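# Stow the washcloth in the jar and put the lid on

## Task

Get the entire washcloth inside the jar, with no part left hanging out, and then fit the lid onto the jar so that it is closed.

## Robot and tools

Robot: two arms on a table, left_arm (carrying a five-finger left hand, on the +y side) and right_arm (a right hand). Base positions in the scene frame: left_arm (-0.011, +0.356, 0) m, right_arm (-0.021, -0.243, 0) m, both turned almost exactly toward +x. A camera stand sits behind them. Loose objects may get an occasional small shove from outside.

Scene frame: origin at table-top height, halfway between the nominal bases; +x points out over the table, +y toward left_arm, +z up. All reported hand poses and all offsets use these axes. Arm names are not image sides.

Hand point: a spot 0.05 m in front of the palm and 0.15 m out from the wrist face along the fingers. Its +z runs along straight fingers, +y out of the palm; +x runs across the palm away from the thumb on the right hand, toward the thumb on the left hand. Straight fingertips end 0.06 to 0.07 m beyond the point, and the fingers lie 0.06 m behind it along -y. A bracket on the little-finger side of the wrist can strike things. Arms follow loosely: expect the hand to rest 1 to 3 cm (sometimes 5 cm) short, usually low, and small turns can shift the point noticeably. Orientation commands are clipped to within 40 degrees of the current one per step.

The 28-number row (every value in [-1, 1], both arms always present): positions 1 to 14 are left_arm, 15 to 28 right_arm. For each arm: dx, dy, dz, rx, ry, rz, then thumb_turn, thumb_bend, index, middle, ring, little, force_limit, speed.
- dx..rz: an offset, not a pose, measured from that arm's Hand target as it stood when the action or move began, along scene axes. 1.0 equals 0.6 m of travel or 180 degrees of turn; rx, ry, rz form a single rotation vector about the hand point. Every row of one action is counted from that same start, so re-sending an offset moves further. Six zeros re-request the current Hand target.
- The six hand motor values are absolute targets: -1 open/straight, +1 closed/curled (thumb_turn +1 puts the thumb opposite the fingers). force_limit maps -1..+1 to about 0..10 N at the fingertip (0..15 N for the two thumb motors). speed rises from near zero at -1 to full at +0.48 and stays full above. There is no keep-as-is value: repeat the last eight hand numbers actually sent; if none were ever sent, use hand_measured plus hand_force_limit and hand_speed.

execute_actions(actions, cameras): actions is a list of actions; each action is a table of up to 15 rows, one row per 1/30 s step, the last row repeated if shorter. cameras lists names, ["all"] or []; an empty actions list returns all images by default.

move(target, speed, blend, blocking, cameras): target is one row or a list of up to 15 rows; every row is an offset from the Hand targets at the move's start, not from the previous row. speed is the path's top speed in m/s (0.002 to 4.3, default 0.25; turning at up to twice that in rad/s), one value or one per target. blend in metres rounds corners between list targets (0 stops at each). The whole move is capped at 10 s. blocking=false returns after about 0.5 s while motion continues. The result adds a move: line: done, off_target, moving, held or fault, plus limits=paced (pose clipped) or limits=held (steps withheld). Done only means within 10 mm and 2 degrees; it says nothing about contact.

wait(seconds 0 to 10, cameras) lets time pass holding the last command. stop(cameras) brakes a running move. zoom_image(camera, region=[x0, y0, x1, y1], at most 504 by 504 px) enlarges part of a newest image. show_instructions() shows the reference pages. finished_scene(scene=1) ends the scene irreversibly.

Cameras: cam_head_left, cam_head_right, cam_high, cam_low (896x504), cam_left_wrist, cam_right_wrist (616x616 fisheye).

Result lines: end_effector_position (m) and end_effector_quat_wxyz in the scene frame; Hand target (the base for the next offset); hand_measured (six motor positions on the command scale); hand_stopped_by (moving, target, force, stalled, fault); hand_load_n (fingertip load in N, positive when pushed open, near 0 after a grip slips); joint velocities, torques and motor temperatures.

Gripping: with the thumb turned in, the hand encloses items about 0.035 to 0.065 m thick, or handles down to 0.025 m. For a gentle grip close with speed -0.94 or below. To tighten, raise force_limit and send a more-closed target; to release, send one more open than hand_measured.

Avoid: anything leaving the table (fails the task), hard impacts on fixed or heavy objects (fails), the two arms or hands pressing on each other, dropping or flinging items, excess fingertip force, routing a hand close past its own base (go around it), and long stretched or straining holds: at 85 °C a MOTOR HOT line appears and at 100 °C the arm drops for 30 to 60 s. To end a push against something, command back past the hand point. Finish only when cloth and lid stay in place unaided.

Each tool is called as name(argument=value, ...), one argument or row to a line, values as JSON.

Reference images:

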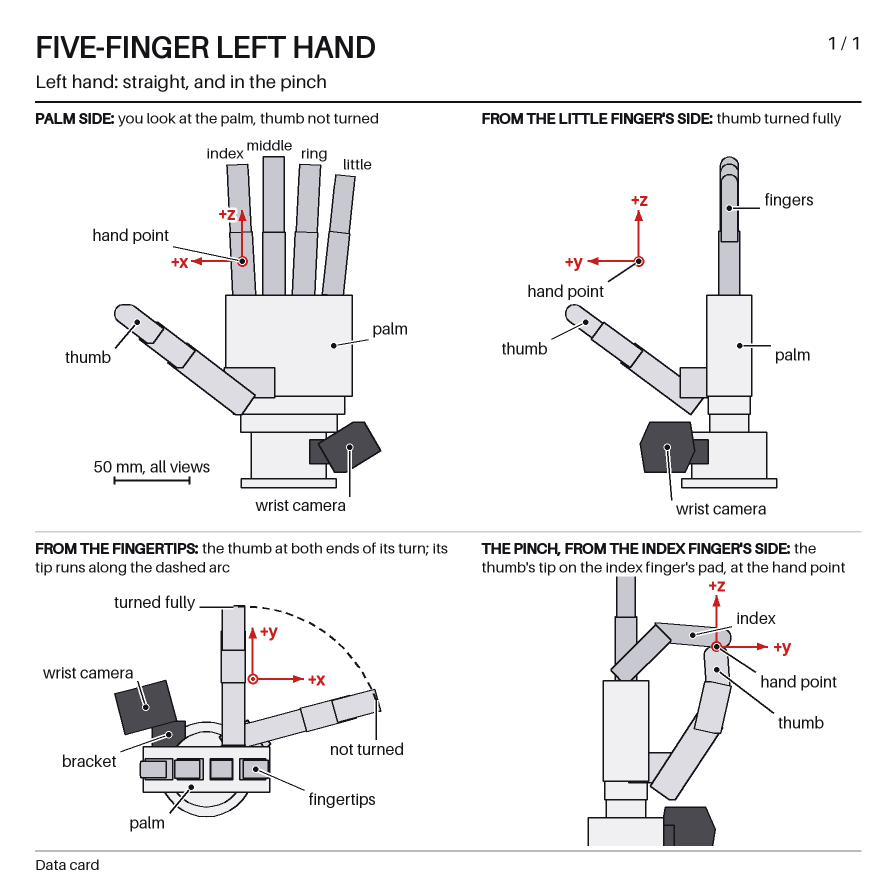

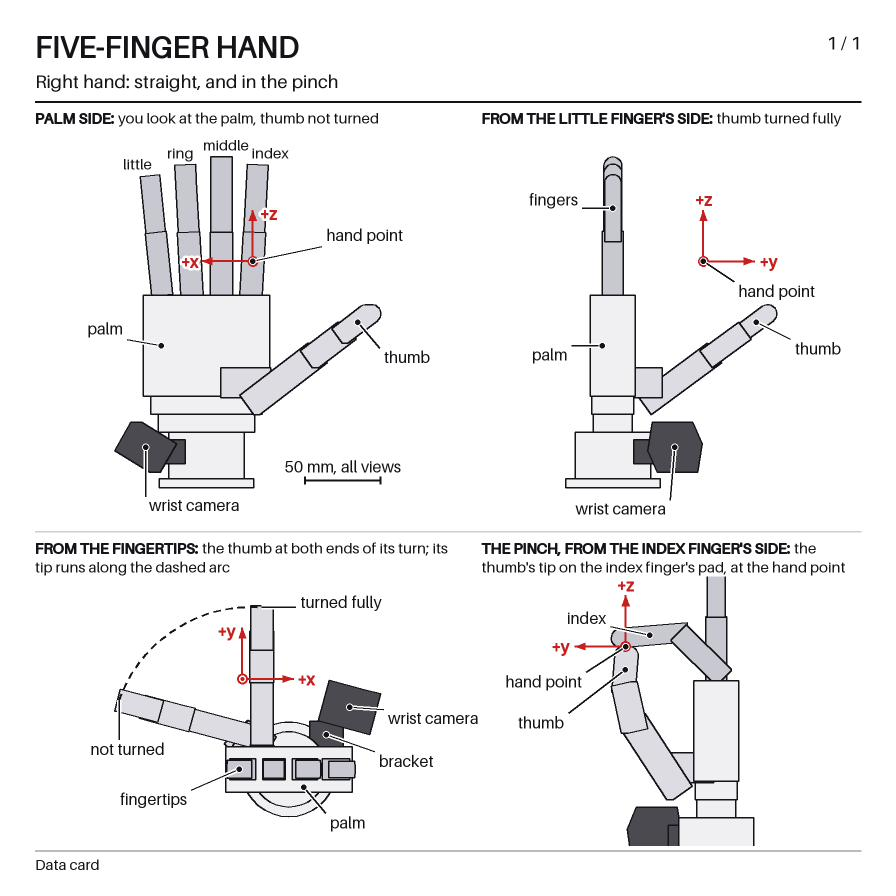

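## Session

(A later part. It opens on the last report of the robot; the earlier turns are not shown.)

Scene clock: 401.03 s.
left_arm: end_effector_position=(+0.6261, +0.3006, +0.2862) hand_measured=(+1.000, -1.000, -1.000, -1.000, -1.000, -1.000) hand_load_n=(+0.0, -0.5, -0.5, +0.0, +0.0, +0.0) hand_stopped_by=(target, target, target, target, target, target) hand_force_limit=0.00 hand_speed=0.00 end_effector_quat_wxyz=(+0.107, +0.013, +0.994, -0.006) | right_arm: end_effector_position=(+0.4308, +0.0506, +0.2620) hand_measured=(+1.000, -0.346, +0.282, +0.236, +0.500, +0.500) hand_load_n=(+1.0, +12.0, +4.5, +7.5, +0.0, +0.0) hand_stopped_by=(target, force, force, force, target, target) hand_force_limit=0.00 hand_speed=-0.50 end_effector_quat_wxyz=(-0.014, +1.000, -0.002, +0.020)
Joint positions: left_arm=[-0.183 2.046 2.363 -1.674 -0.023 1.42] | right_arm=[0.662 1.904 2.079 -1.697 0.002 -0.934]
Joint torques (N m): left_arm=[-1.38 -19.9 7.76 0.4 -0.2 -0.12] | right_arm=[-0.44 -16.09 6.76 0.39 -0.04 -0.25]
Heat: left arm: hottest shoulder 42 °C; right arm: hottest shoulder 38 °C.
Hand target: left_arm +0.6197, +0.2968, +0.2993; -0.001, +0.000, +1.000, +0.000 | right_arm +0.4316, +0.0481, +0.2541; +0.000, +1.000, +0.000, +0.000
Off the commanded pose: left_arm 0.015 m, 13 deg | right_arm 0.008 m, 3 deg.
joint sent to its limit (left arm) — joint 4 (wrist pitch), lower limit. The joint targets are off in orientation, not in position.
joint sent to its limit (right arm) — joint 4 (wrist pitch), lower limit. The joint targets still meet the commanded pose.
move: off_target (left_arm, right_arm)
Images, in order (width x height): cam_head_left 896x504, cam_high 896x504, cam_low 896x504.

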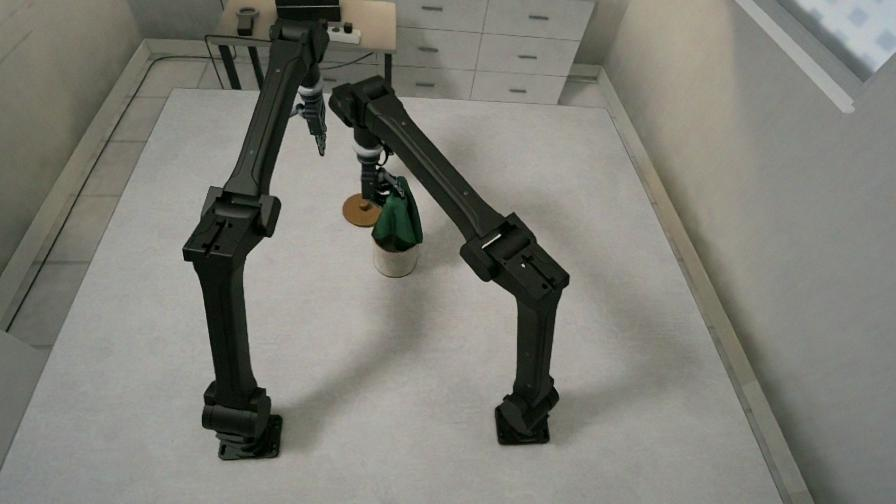

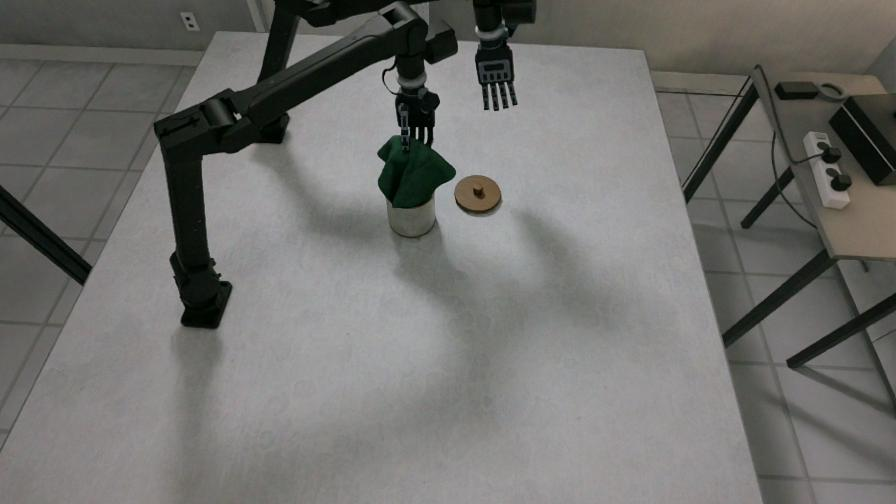

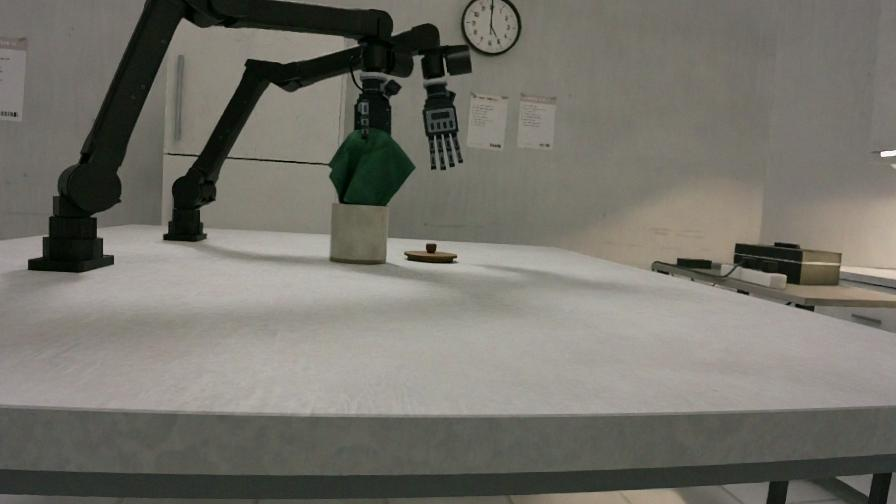

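move(
  target=[
    [0, 0.0, 0, 0,0,0, 1, -1, -1, -1, -1, -1, 0, 0, 0.0, 0.0, 0.085, 0,0,0, 1, 0.05, 0.5, 0.5, 0.5, 0.5, 0.0, -0.5],
    [0, 0.0, 0, 0,0,0, 1, -1, -1, -1, -1, -1, 0, 0, 0.02, 0.03, 0.085, 0,0,0, 1, 0.05, 0.5, 0.5, 0.5, 0.5, 0.0, -0.5],
    [0, 0.0, 0, 0,0,0, 1, -1, -1, -1, -1, -1, 0, 0, 0.02, 0.025, -0.02, 0,0,0, 1, 0.05, 0.5, 0.5, 0.5, 0.5, 0.0, -0.5],
  ],
  speed=0.12,
  cameras=["cam_low", "cam_head_left", "cam_high"],
)

zoom_image(
  camera="cam_head_left",
  region=[340, 130, 500, 290],
)

zoom_image(
  camera="cam_high",
  region=[340, 100, 520, 260],
)

zoom_image(
  camera="cam_low",
  region=[280, 60, 500, 280],
)

Scene clock: 417.33 s.
left_arm: end_effector_position=(+0.6261, +0.3006, +0.2862) hand_measured=(+1.000, -1.000, -1.000, -1.000, -1.000, -1.000) hand_load_n=(+0.0, +0.0, +0.0, +0.0, +0.0, +0.0) hand_stopped_by=(target, target, target, target, target, target) hand_force_limit=0.00 hand_speed=0.00 end_effector_quat_wxyz=(+0.107, +0.013, +0.994, -0.006) | right_arm: end_effector_position=(+0.4450, +0.0625, +0.2528) hand_measured=(+1.000, -0.346, +0.282, +0.236, +0.500, +0.500) hand_load_n=(+1.0, +12.0, +5.0, +7.5, +0.0, +0.0) hand_stopped_by=(target, force, force, force, target, target) hand_force_limit=0.00 hand_speed=-0.50 end_effector_quat_wxyz=(-0.015, +1.000, -0.001, +0.022)
Joint positions: left_arm=[-0.183 2.046 2.363 -1.674 -0.023 1.42] | right_arm=[0.664 1.957 2.137 -1.697 0.002 -0.934]
Joint torques (N m): left_arm=[-0.73 -20.48 7.83 0.21 -0.26 -0.07] | right_arm=[0.15 -16.21 6.68 0.38 -0.05 -0.18]
Heat: left arm: hottest shoulder 42 °C; right arm: hottest shoulder 37 °C.
Hand target: left_arm +0.6197, +0.2968, +0.2993; -0.001, +0.000, +1.000, +0.000 | right_arm +0.4437, +0.0630, +0.2420; +0.000, +1.000, +0.000, +0.000
Off the commanded pose: left_arm 0.015 m, 13 deg | right_arm 0.011 m, 3 deg.
joint sent to its limit (left arm) — joint 4 (wrist pitch), lower limit. The joint targets are off in orientation, not in position.
joint sent to its limit (right arm) — joint 4 (wrist pitch), lower limit. The joint targets still meet the commanded pose.
move: off_target (left_arm, right_arm)
Images, in order (width x height): cam_head_left 896x504, cam_high 896x504, cam_low 896x504.

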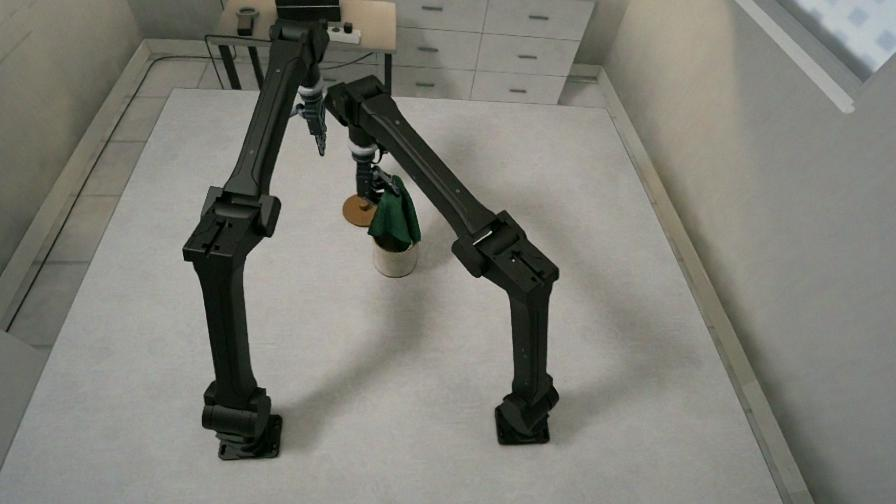

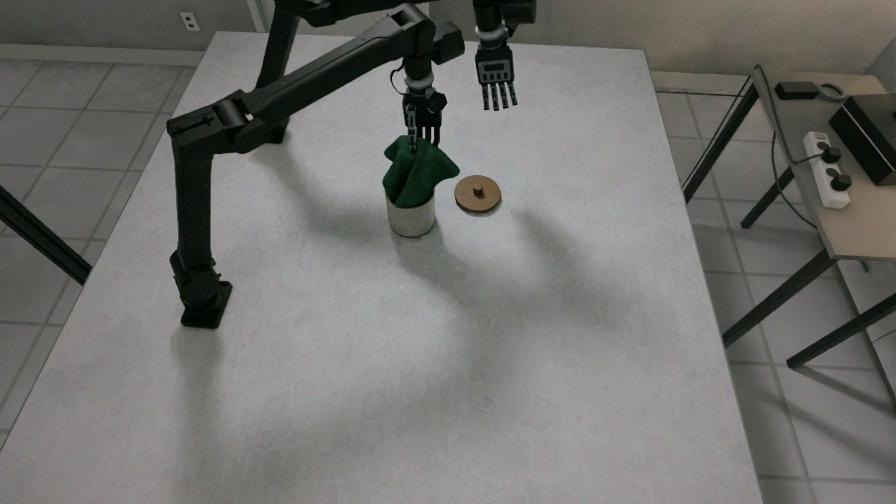

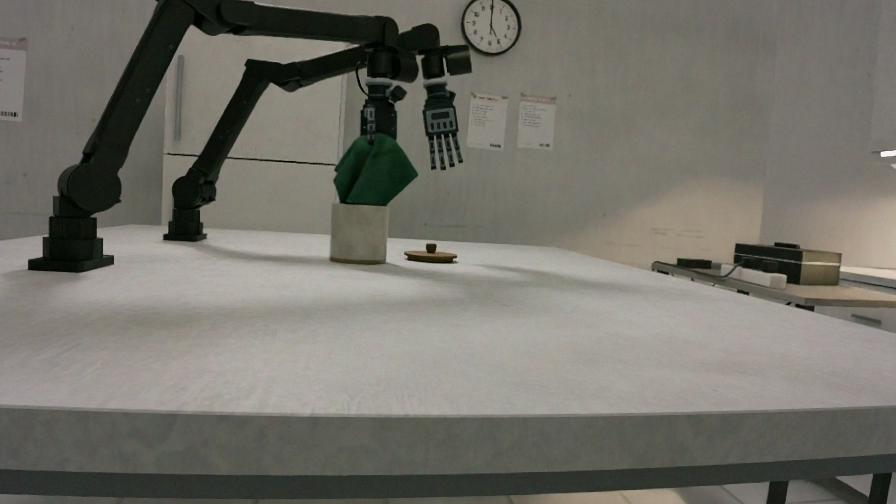

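Scaled by 3.150 from the camera's 896x504 image, which has a finer 1280x720 frame.

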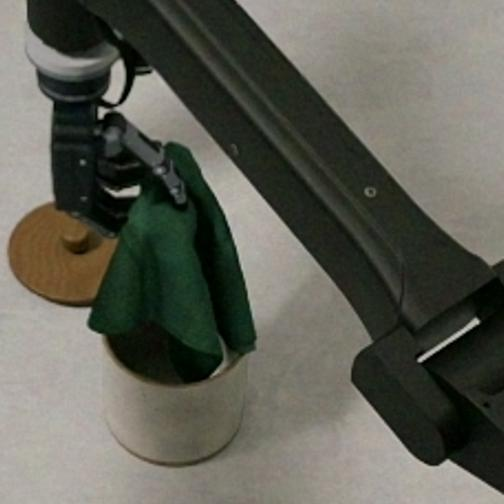

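Scaled by 2.800 from the camera's 896x504 image, which has a finer 1280x720 frame.

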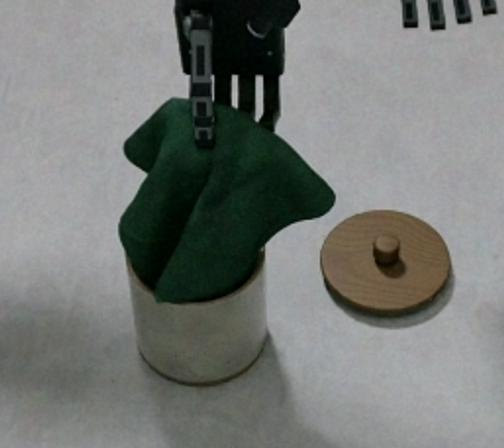

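Scaled by 2.291 from the camera's 896x504 image, which has a finer 1280x720 frame.

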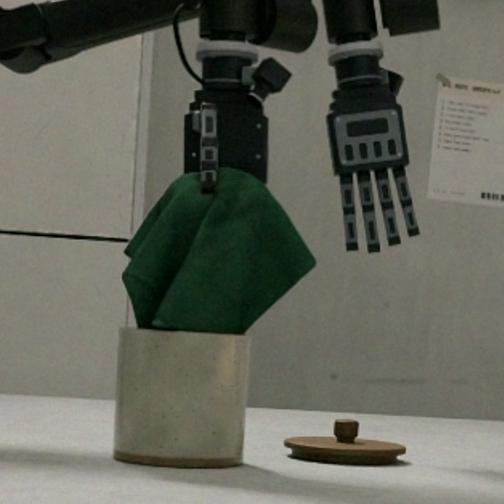

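move(
  target=[
    [0, 0.0, 0, 0,0,0, 1, -1, -1, -1, -1, -1, 0, 0, 0.0, 0.0, 0.10, 0,0,0, 1, 0.05, 0.5, 0.5, 0.5, 0.5, 0.0, -0.5],
    [0, 0.0, 0, 0,0,0, 1, -1, -1, -1, -1, -1, 0, 0, 0.03, 0.01, 0.10, 0,0,0, 1, 0.05, 0.5, 0.5, 0.5, 0.5, 0.0, -0.5],
    [0, 0.0, 0, 0,0,0, 1, -1, -1, -1, -1, -1, 0, 0, 0.03, 0.01, -0.07, 0,0,0, 1, 0.05, 0.5, 0.5, 0.5, 0.5, 0.0, -0.5],
  ],
  speed=0.12,
  cameras=["cam_low", "cam_head_left", "cam_high"],
)

zoom_image(
  camera="cam_head_left",
  region=[340, 130, 500, 290],
)

zoom_image(
  camera="cam_high",
  region=[340, 100, 520, 260],
)

zoom_image(
  camera="cam_low",
  region=[280, 60, 500, 280],
)

Scene clock: 452.10 s.
left_arm: end_effector_position=(+0.6261, +0.3006, +0.2862) hand_measured=(+1.000, -1.000, -1.000, -1.000, -1.000, -1.000) hand_load_n=(+0.0, +0.0, +0.0, +0.0, +0.0, +0.0) hand_stopped_by=(target, target, target, target, target, target) hand_force_limit=0.00 hand_speed=0.00 end_effector_quat_wxyz=(+0.107, +0.013, +0.994, -0.006) | right_arm: end_effector_position=(+0.4558, +0.0708, +0.2098) hand_measured=(+1.000, -0.346, +0.282, +0.236, +0.500, +0.500) hand_load_n=(+1.0, +12.0, +5.0, +7.5, +0.5, +0.0) hand_stopped_by=(target, force, force, force, target, target) hand_force_limit=0.00 hand_speed=-0.50 end_effector_quat_wxyz=(-0.002, +1.000, -0.001, +0.003)
Joint positions: left_arm=[-0.183 2.046 2.363 -1.674 -0.023 1.42] | right_arm=[0.664 2.026 2.124 -1.662 0.001 -0.934]
Joint torques (N m): left_arm=[-0.44 -20.66 7.62 0.57 -0.17 -0.1] | right_arm=[-0.85 -17.38 7.04 1.11 -0.06 -0.26]
Heat: left arm: hottest shoulder 42 °C; right arm: hottest shoulder 37 °C.
Hand target: left_arm +0.6197, +0.2968, +0.2993; -0.001, +0.000, +1.000, +0.000 | right_arm +0.4617, +0.0691, +0.2000; +0.000, +1.000, +0.000, +0.000
Off the commanded pose: left_arm 0.015 m, 13 deg | right_arm 0.012 m, 0 deg.
joint sent to its limit (left arm) — joint 4 (wrist pitch), lower limit. The joint targets are off in orientation, not in position.
move: off_target (left_arm, right_arm)
Images, in order (width x height): cam_head_left 896x504, cam_high 896x504, cam_low 896x504.

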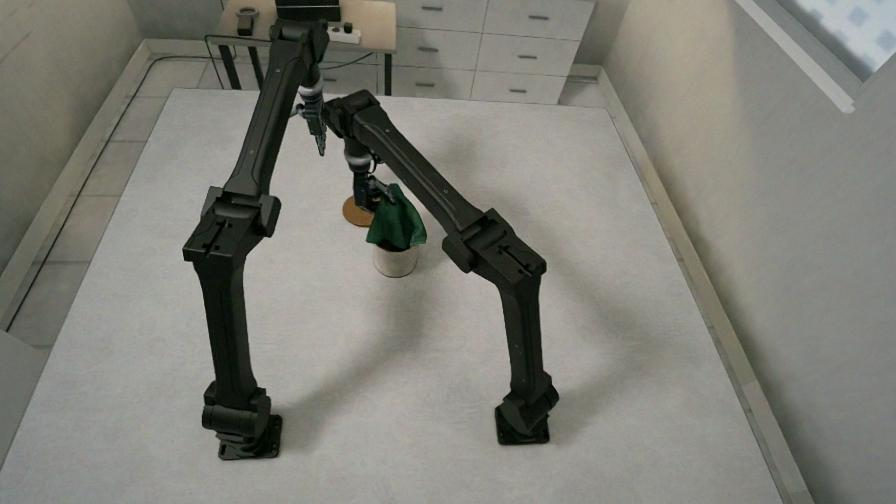

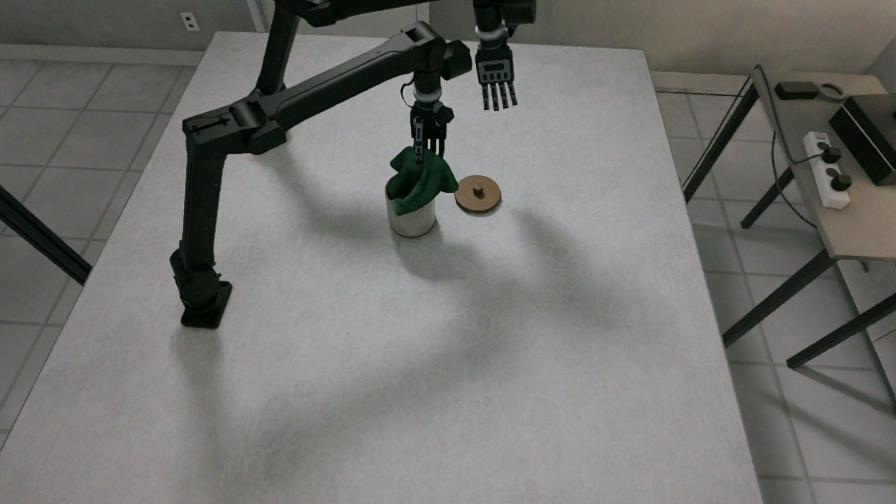

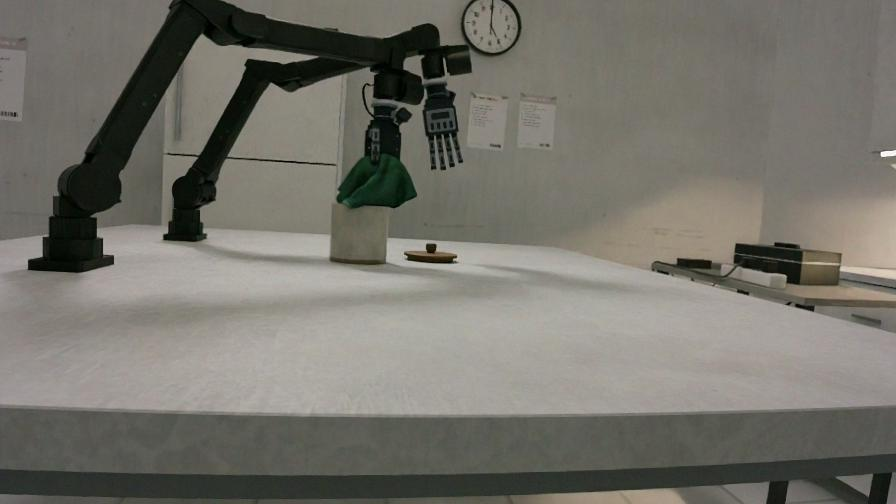

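Scaled by 3.150 from the camera's 896x504 image, which has a finer 1280x720 frame.

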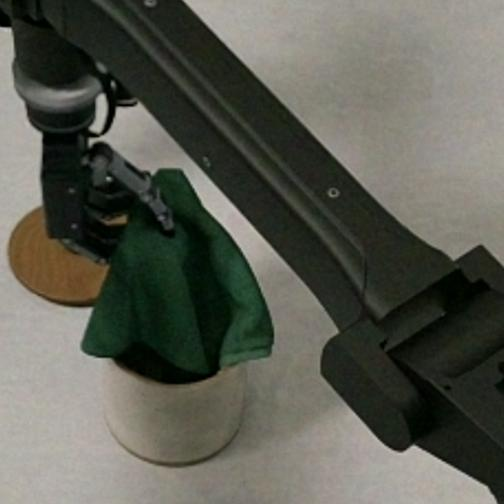

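Scaled by 2.800 from the camera's 896x504 image, which has a finer 1280x720 frame.

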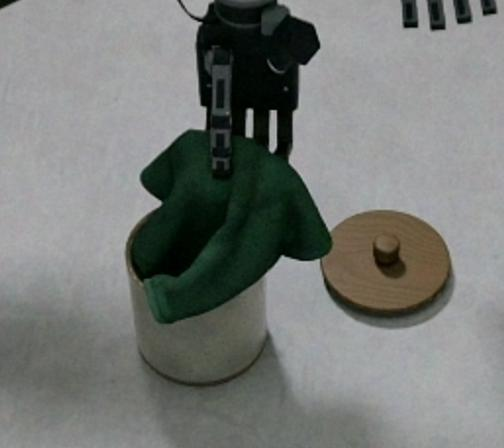

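Scaled by 2.291 from the camera's 896x504 image, which has a finer 1280x720 frame.

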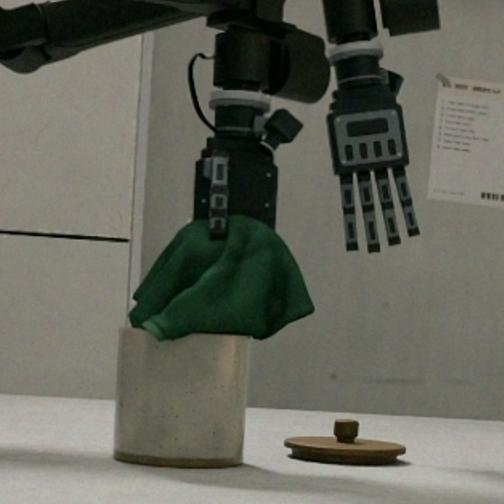

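move(
  target=[
    [0, 0.0, 0, 0,0,0, 1, -1, -1, -1, -1, -1, 0, 0, 0.0, 0.02, 0.18, 0,0,0, 1, 0.05, 0.5, 0.5, 0.5, 0.5, 0.0, -0.5],
    [0, 0.0, 0, 0,0,0, 1, -1, -1, -1, -1, -1, 0, 0, -0.02, 0.05, 0.18, 0,0,0, 1, 0.05, 0.5, 0.5, 0.5, 0.5, 0.0, -0.5],
    [0, 0.0, 0, 0,0,0, 1, -1, -1, -1, -1, -1, 0, 0, -0.02, 0.05, 0.06, 0,0,0, 1, 0.05, 0.5, 0.5, 0.5, 0.5, 0.0, -0.5],
  ],
  speed=0.15,
  cameras=["cam_low", "cam_head_left", "cam_high", "cam_head_right"],
)

zoom_image(
  camera="cam_head_left",
  region=[340, 130, 500, 290],
)

zoom_image(
  camera="cam_head_right",
  region=[340, 130, 500, 290],
)

zoom_image(
  camera="cam_high",
  region=[340, 100, 520, 260],
)

zoom_image(
  camera="cam_low",
  region=[280, 60, 500, 280],
)

Scene clock: 475.17 s.
left_arm: end_effector_position=(+0.6261, +0.3006, +0.2862) hand_measured=(+1.000, -1.000, -1.000, -1.000, -1.000, -1.000) hand_load_n=(+0.0, +0.0, +0.0, +0.0, +0.0, +0.0) hand_stopped_by=(target, target, target, target, target, target) hand_force_limit=0.00 hand_speed=0.00 end_effector_quat_wxyz=(+0.107, +0.013, +0.994, -0.006) | right_arm: end_effector_position=(+0.4524, +0.0981, +0.2442) hand_measured=(+1.000, -0.346, +0.282, +0.236, +0.500, +0.500) hand_load_n=(+1.0, +12.0, +5.0, +7.5, +0.5, +0.0) hand_stopped_by=(target, force, force, force, target, target) hand_force_limit=0.00 hand_speed=-0.50 end_effector_quat_wxyz=(-0.021, +0.999, +0.008, +0.030)
Joint positions: left_arm=[-0.183 2.046 2.363 -1.674 -0.023 1.42] | right_arm=[0.704 2.029 2.229 -1.696 0.004 -0.911]
Joint torques (N m): left_arm=[-0.15 -20.31 7.92 0.39 -0.25 -0.14] | right_arm=[0.15 -18.02 6.89 0.4 -0.05 -0.06]
Heat: left arm: hottest shoulder 43 °C; right arm: hottest shoulder 37 °C.
Hand target: left_arm +0.6197, +0.2968, +0.2993; -0.001, +0.000, +1.000, +0.000 | right_arm +0.4496, +0.0991, +0.2362; +0.000, +1.000, +0.000, +0.000
Off the commanded pose: left_arm 0.015 m, 13 deg | right_arm 0.009 m, 4 deg.
joint sent to its limit (left arm) — joint 4 (wrist pitch), lower limit. The joint targets are off in orientation, not in position.
joint sent to its limit (right arm) — joint 4 (wrist pitch), lower limit. The joint targets are off in orientation, not in position.
move: off_target (left_arm, right_arm)
Images, in order (width x height): cam_head_left 896x504, cam_head_right 896x504, cam_high 896x504, cam_low 896x504.

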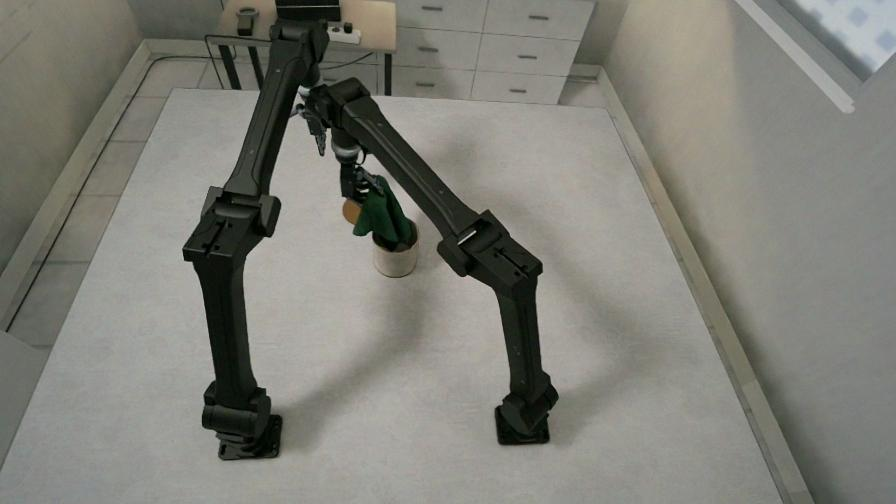

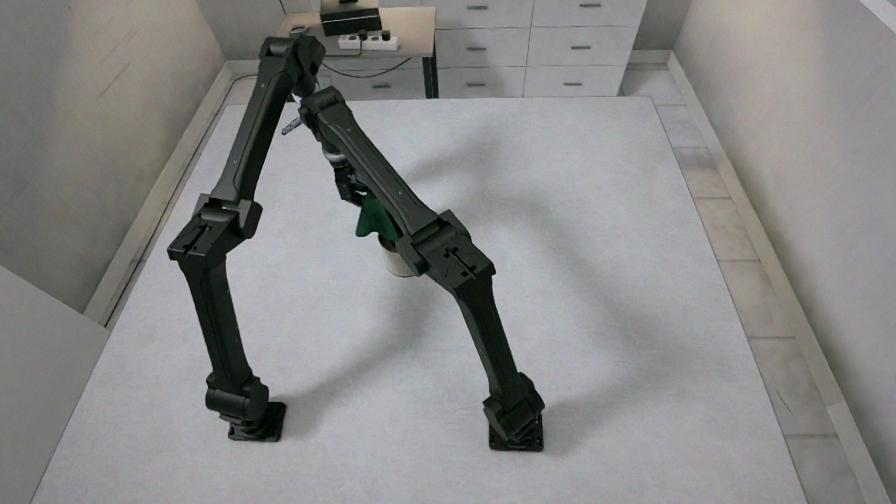

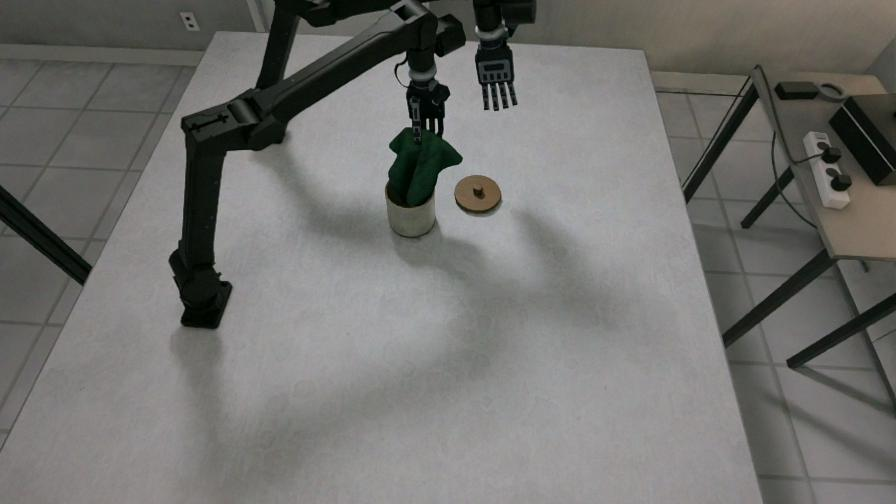

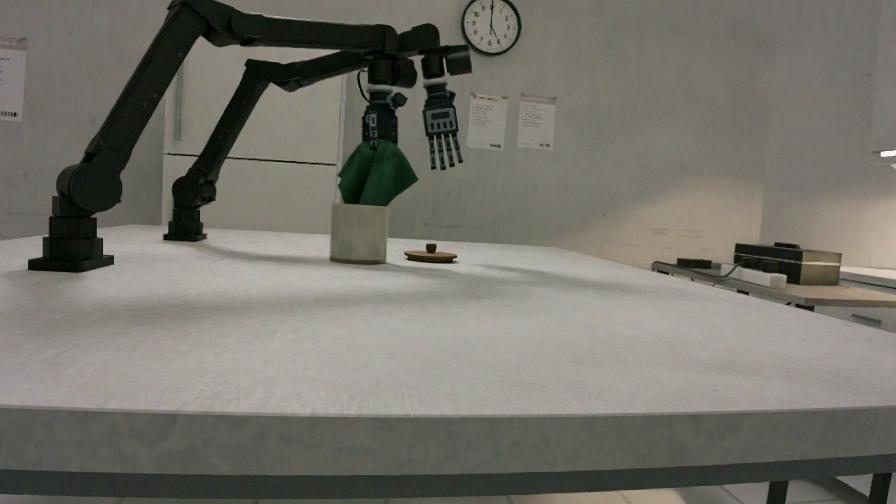

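Scaled by 3.150 from the camera's 896x504 image, which has a finer 1280x720 frame.

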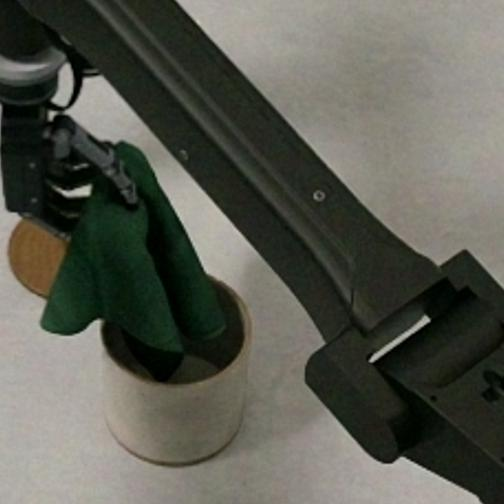

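Scaled by 3.150 from the camera's 896x504 image, which has a finer 1280x720 frame.

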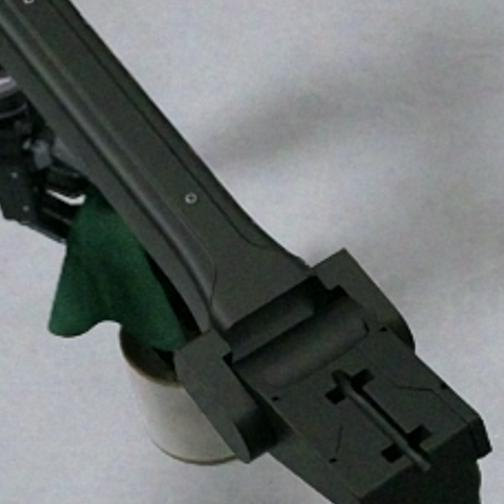

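Scaled by 2.800 from the camera's 896x504 image, which has a finer 1280x720 frame.

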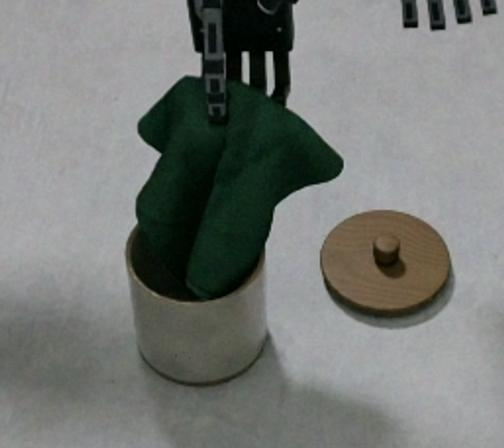

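Scaled by 2.291 from the camera's 896x504 image, which has a finer 1280x720 frame.

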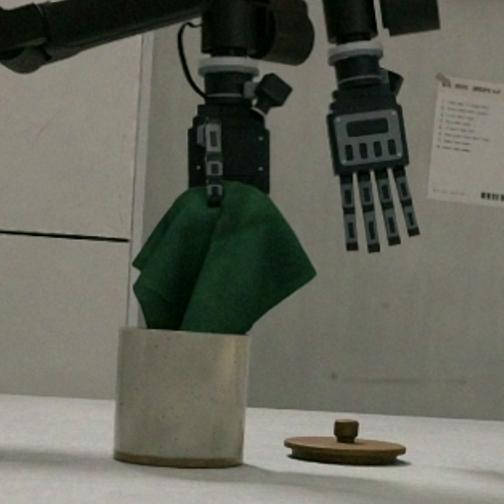

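move(
  target=[
    [0, 0.0, 0, 0,0,0, 1, -1, -1, -1, -1, -1, 0, 0, 0.0, 0.0, -0.035, 0,0,0, 1, 0.05, 0.5, 0.5, 0.5, 0.5, 0.0, -0.5],
    [0, 0.0, 0, 0,0,0, 1, -1, -1, -1, -1, -1, 0, 0, 0.0, -0.08, -0.035, 0,0,0, 1, 0.05, 0.5, 0.5, 0.5, 0.5, 0.0, -0.5],
  ],
  speed=0.1,
  cameras=["cam_low", "cam_head_left", "cam_high", "cam_head_right"],
)

zoom_image(
  camera="cam_head_left",
  region=[340, 130, 500, 290],
)

zoom_image(
  camera="cam_head_right",
  region=[340, 130, 500, 290],
)

zoom_image(
  camera="cam_high",
  region=[340, 100, 520, 260],
)

zoom_image(
  camera="cam_low",
  region=[280, 60, 500, 280],
)

Scene clock: 495.50 s.
left_arm: end_effector_position=(+0.6261, +0.3006, +0.2862) hand_measured=(+1.000, -1.000, -1.000, -1.000, -1.000, -1.000) hand_load_n=(+0.0, +0.0, +0.0, +0.0, +0.0, +0.0) hand_stopped_by=(target, target, target, target, target, target) hand_force_limit=0.00 hand_speed=0.00 end_effector_quat_wxyz=(+0.107, +0.013, +0.994, -0.006) | right_arm: end_effector_position=(+0.4490, +0.0521, +0.2066) hand_measured=(+1.000, -0.346, +0.282, +0.236, +0.500, +0.500) hand_load_n=(+0.5, +12.0, +4.5, +7.5, +0.5, +0.0) hand_stopped_by=(target, force, force, force, target, target) hand_force_limit=0.00 hand_speed=-0.50 end_effector_quat_wxyz=(+0.007, +1.000, -0.007, -0.010)
Joint positions: left_arm=[-0.183 2.046 2.363 -1.674 -0.023 1.42] | right_arm=[0.645 1.999 2.068 -1.665 0 -0.94]
Joint torques (N m): left_arm=[-1.03 -20.07 7.73 0.29 -0.22 -0.07] | right_arm=[-0.09 -20.37 6.6 1.03 -0.03 -0.32]
Heat: left arm: hottest shoulder 43 °C; right arm: hottest shoulder 38 °C.
Hand target: left_arm +0.6197, +0.2968, +0.2993; -0.001, +0.000, +1.000, +0.000 | right_arm +0.4497, +0.0511, +0.2151; +0.000, +1.000, +0.000, +0.000
Off the commanded pose: left_arm 0.015 m, 13 deg | right_arm 0.009 m, 2 deg.
joint sent to its limit (left arm) — joint 4 (wrist pitch), lower limit. The joint targets are off in orientation, not in position.
move: off_target (left_arm)
Images, in order (width x height): cam_head_left 896x504, cam_head_right 896x504, cam_high 896x504, cam_low 896x504.

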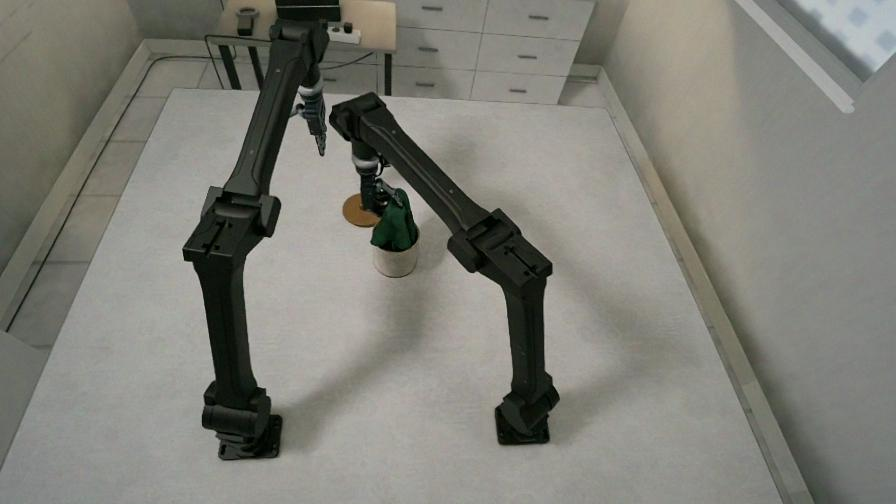

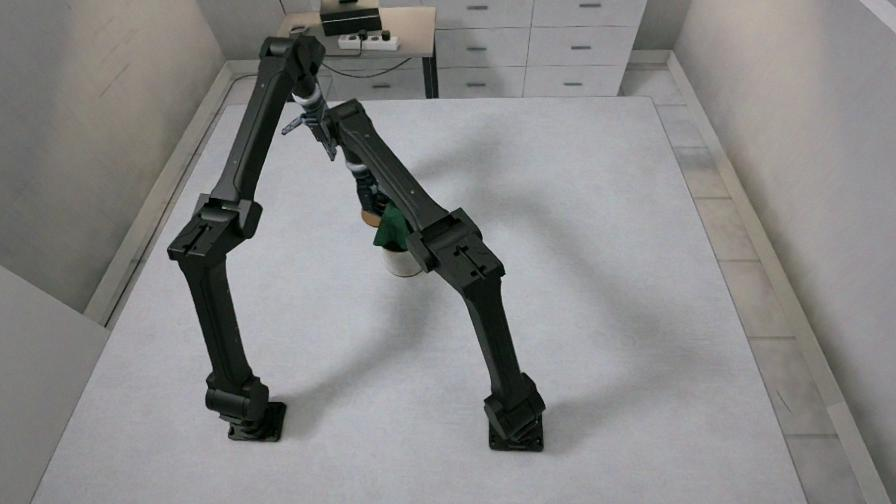

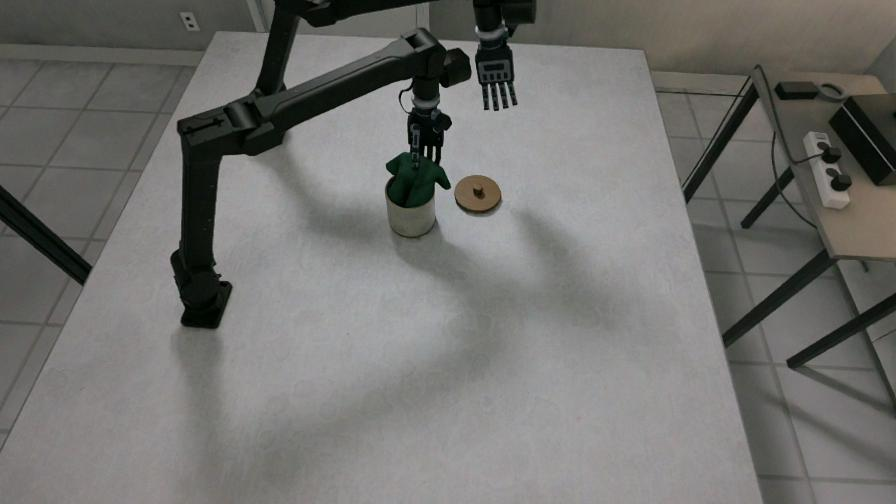

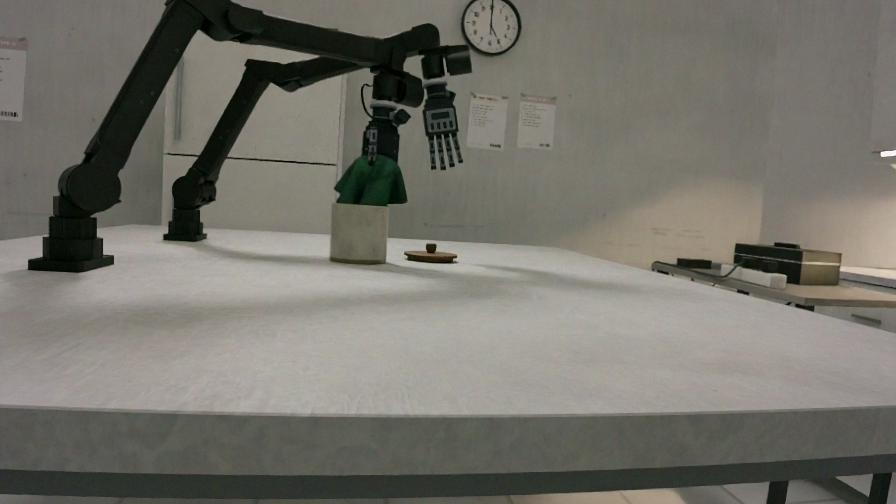

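Scaled by 3.150 from the camera's 896x504 image, which has a finer 1280x720 frame.

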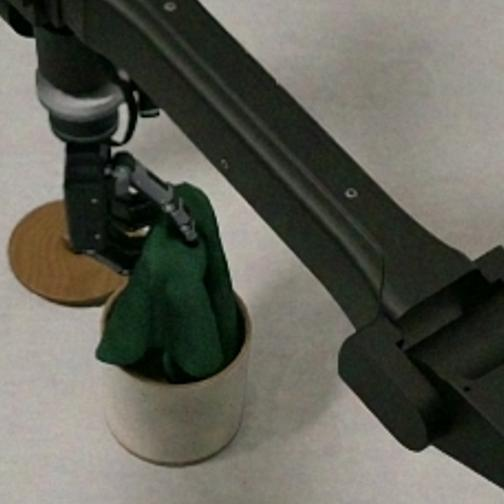

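Scaled by 3.150 from the camera's 896x504 image, which has a finer 1280x720 frame.

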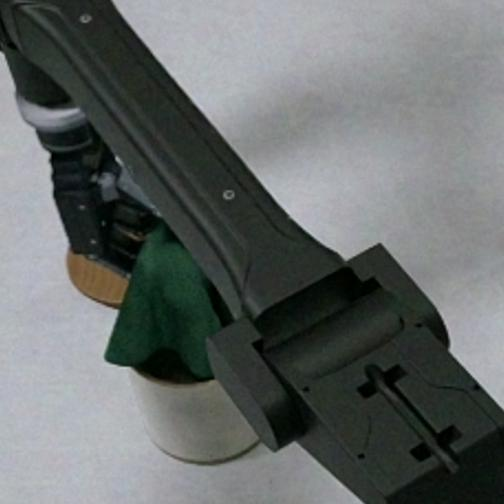

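Scaled by 2.800 from the camera's 896x504 image, which has a finer 1280x720 frame.

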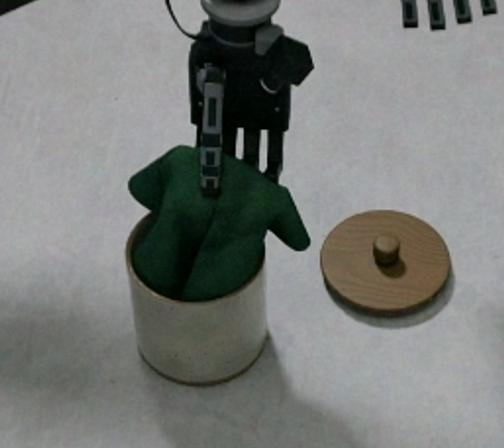

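Scaled by 2.291 from the camera's 896x504 image, which has a finer 1280x720 frame.

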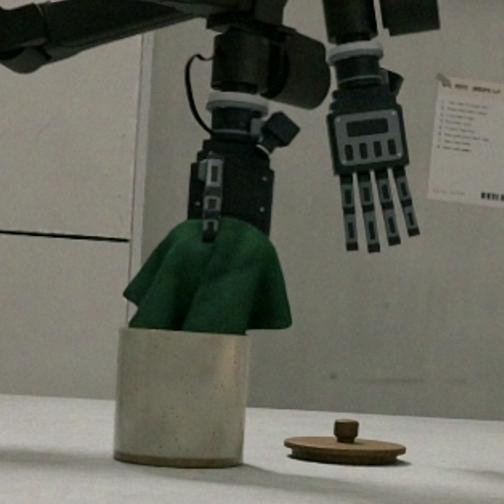

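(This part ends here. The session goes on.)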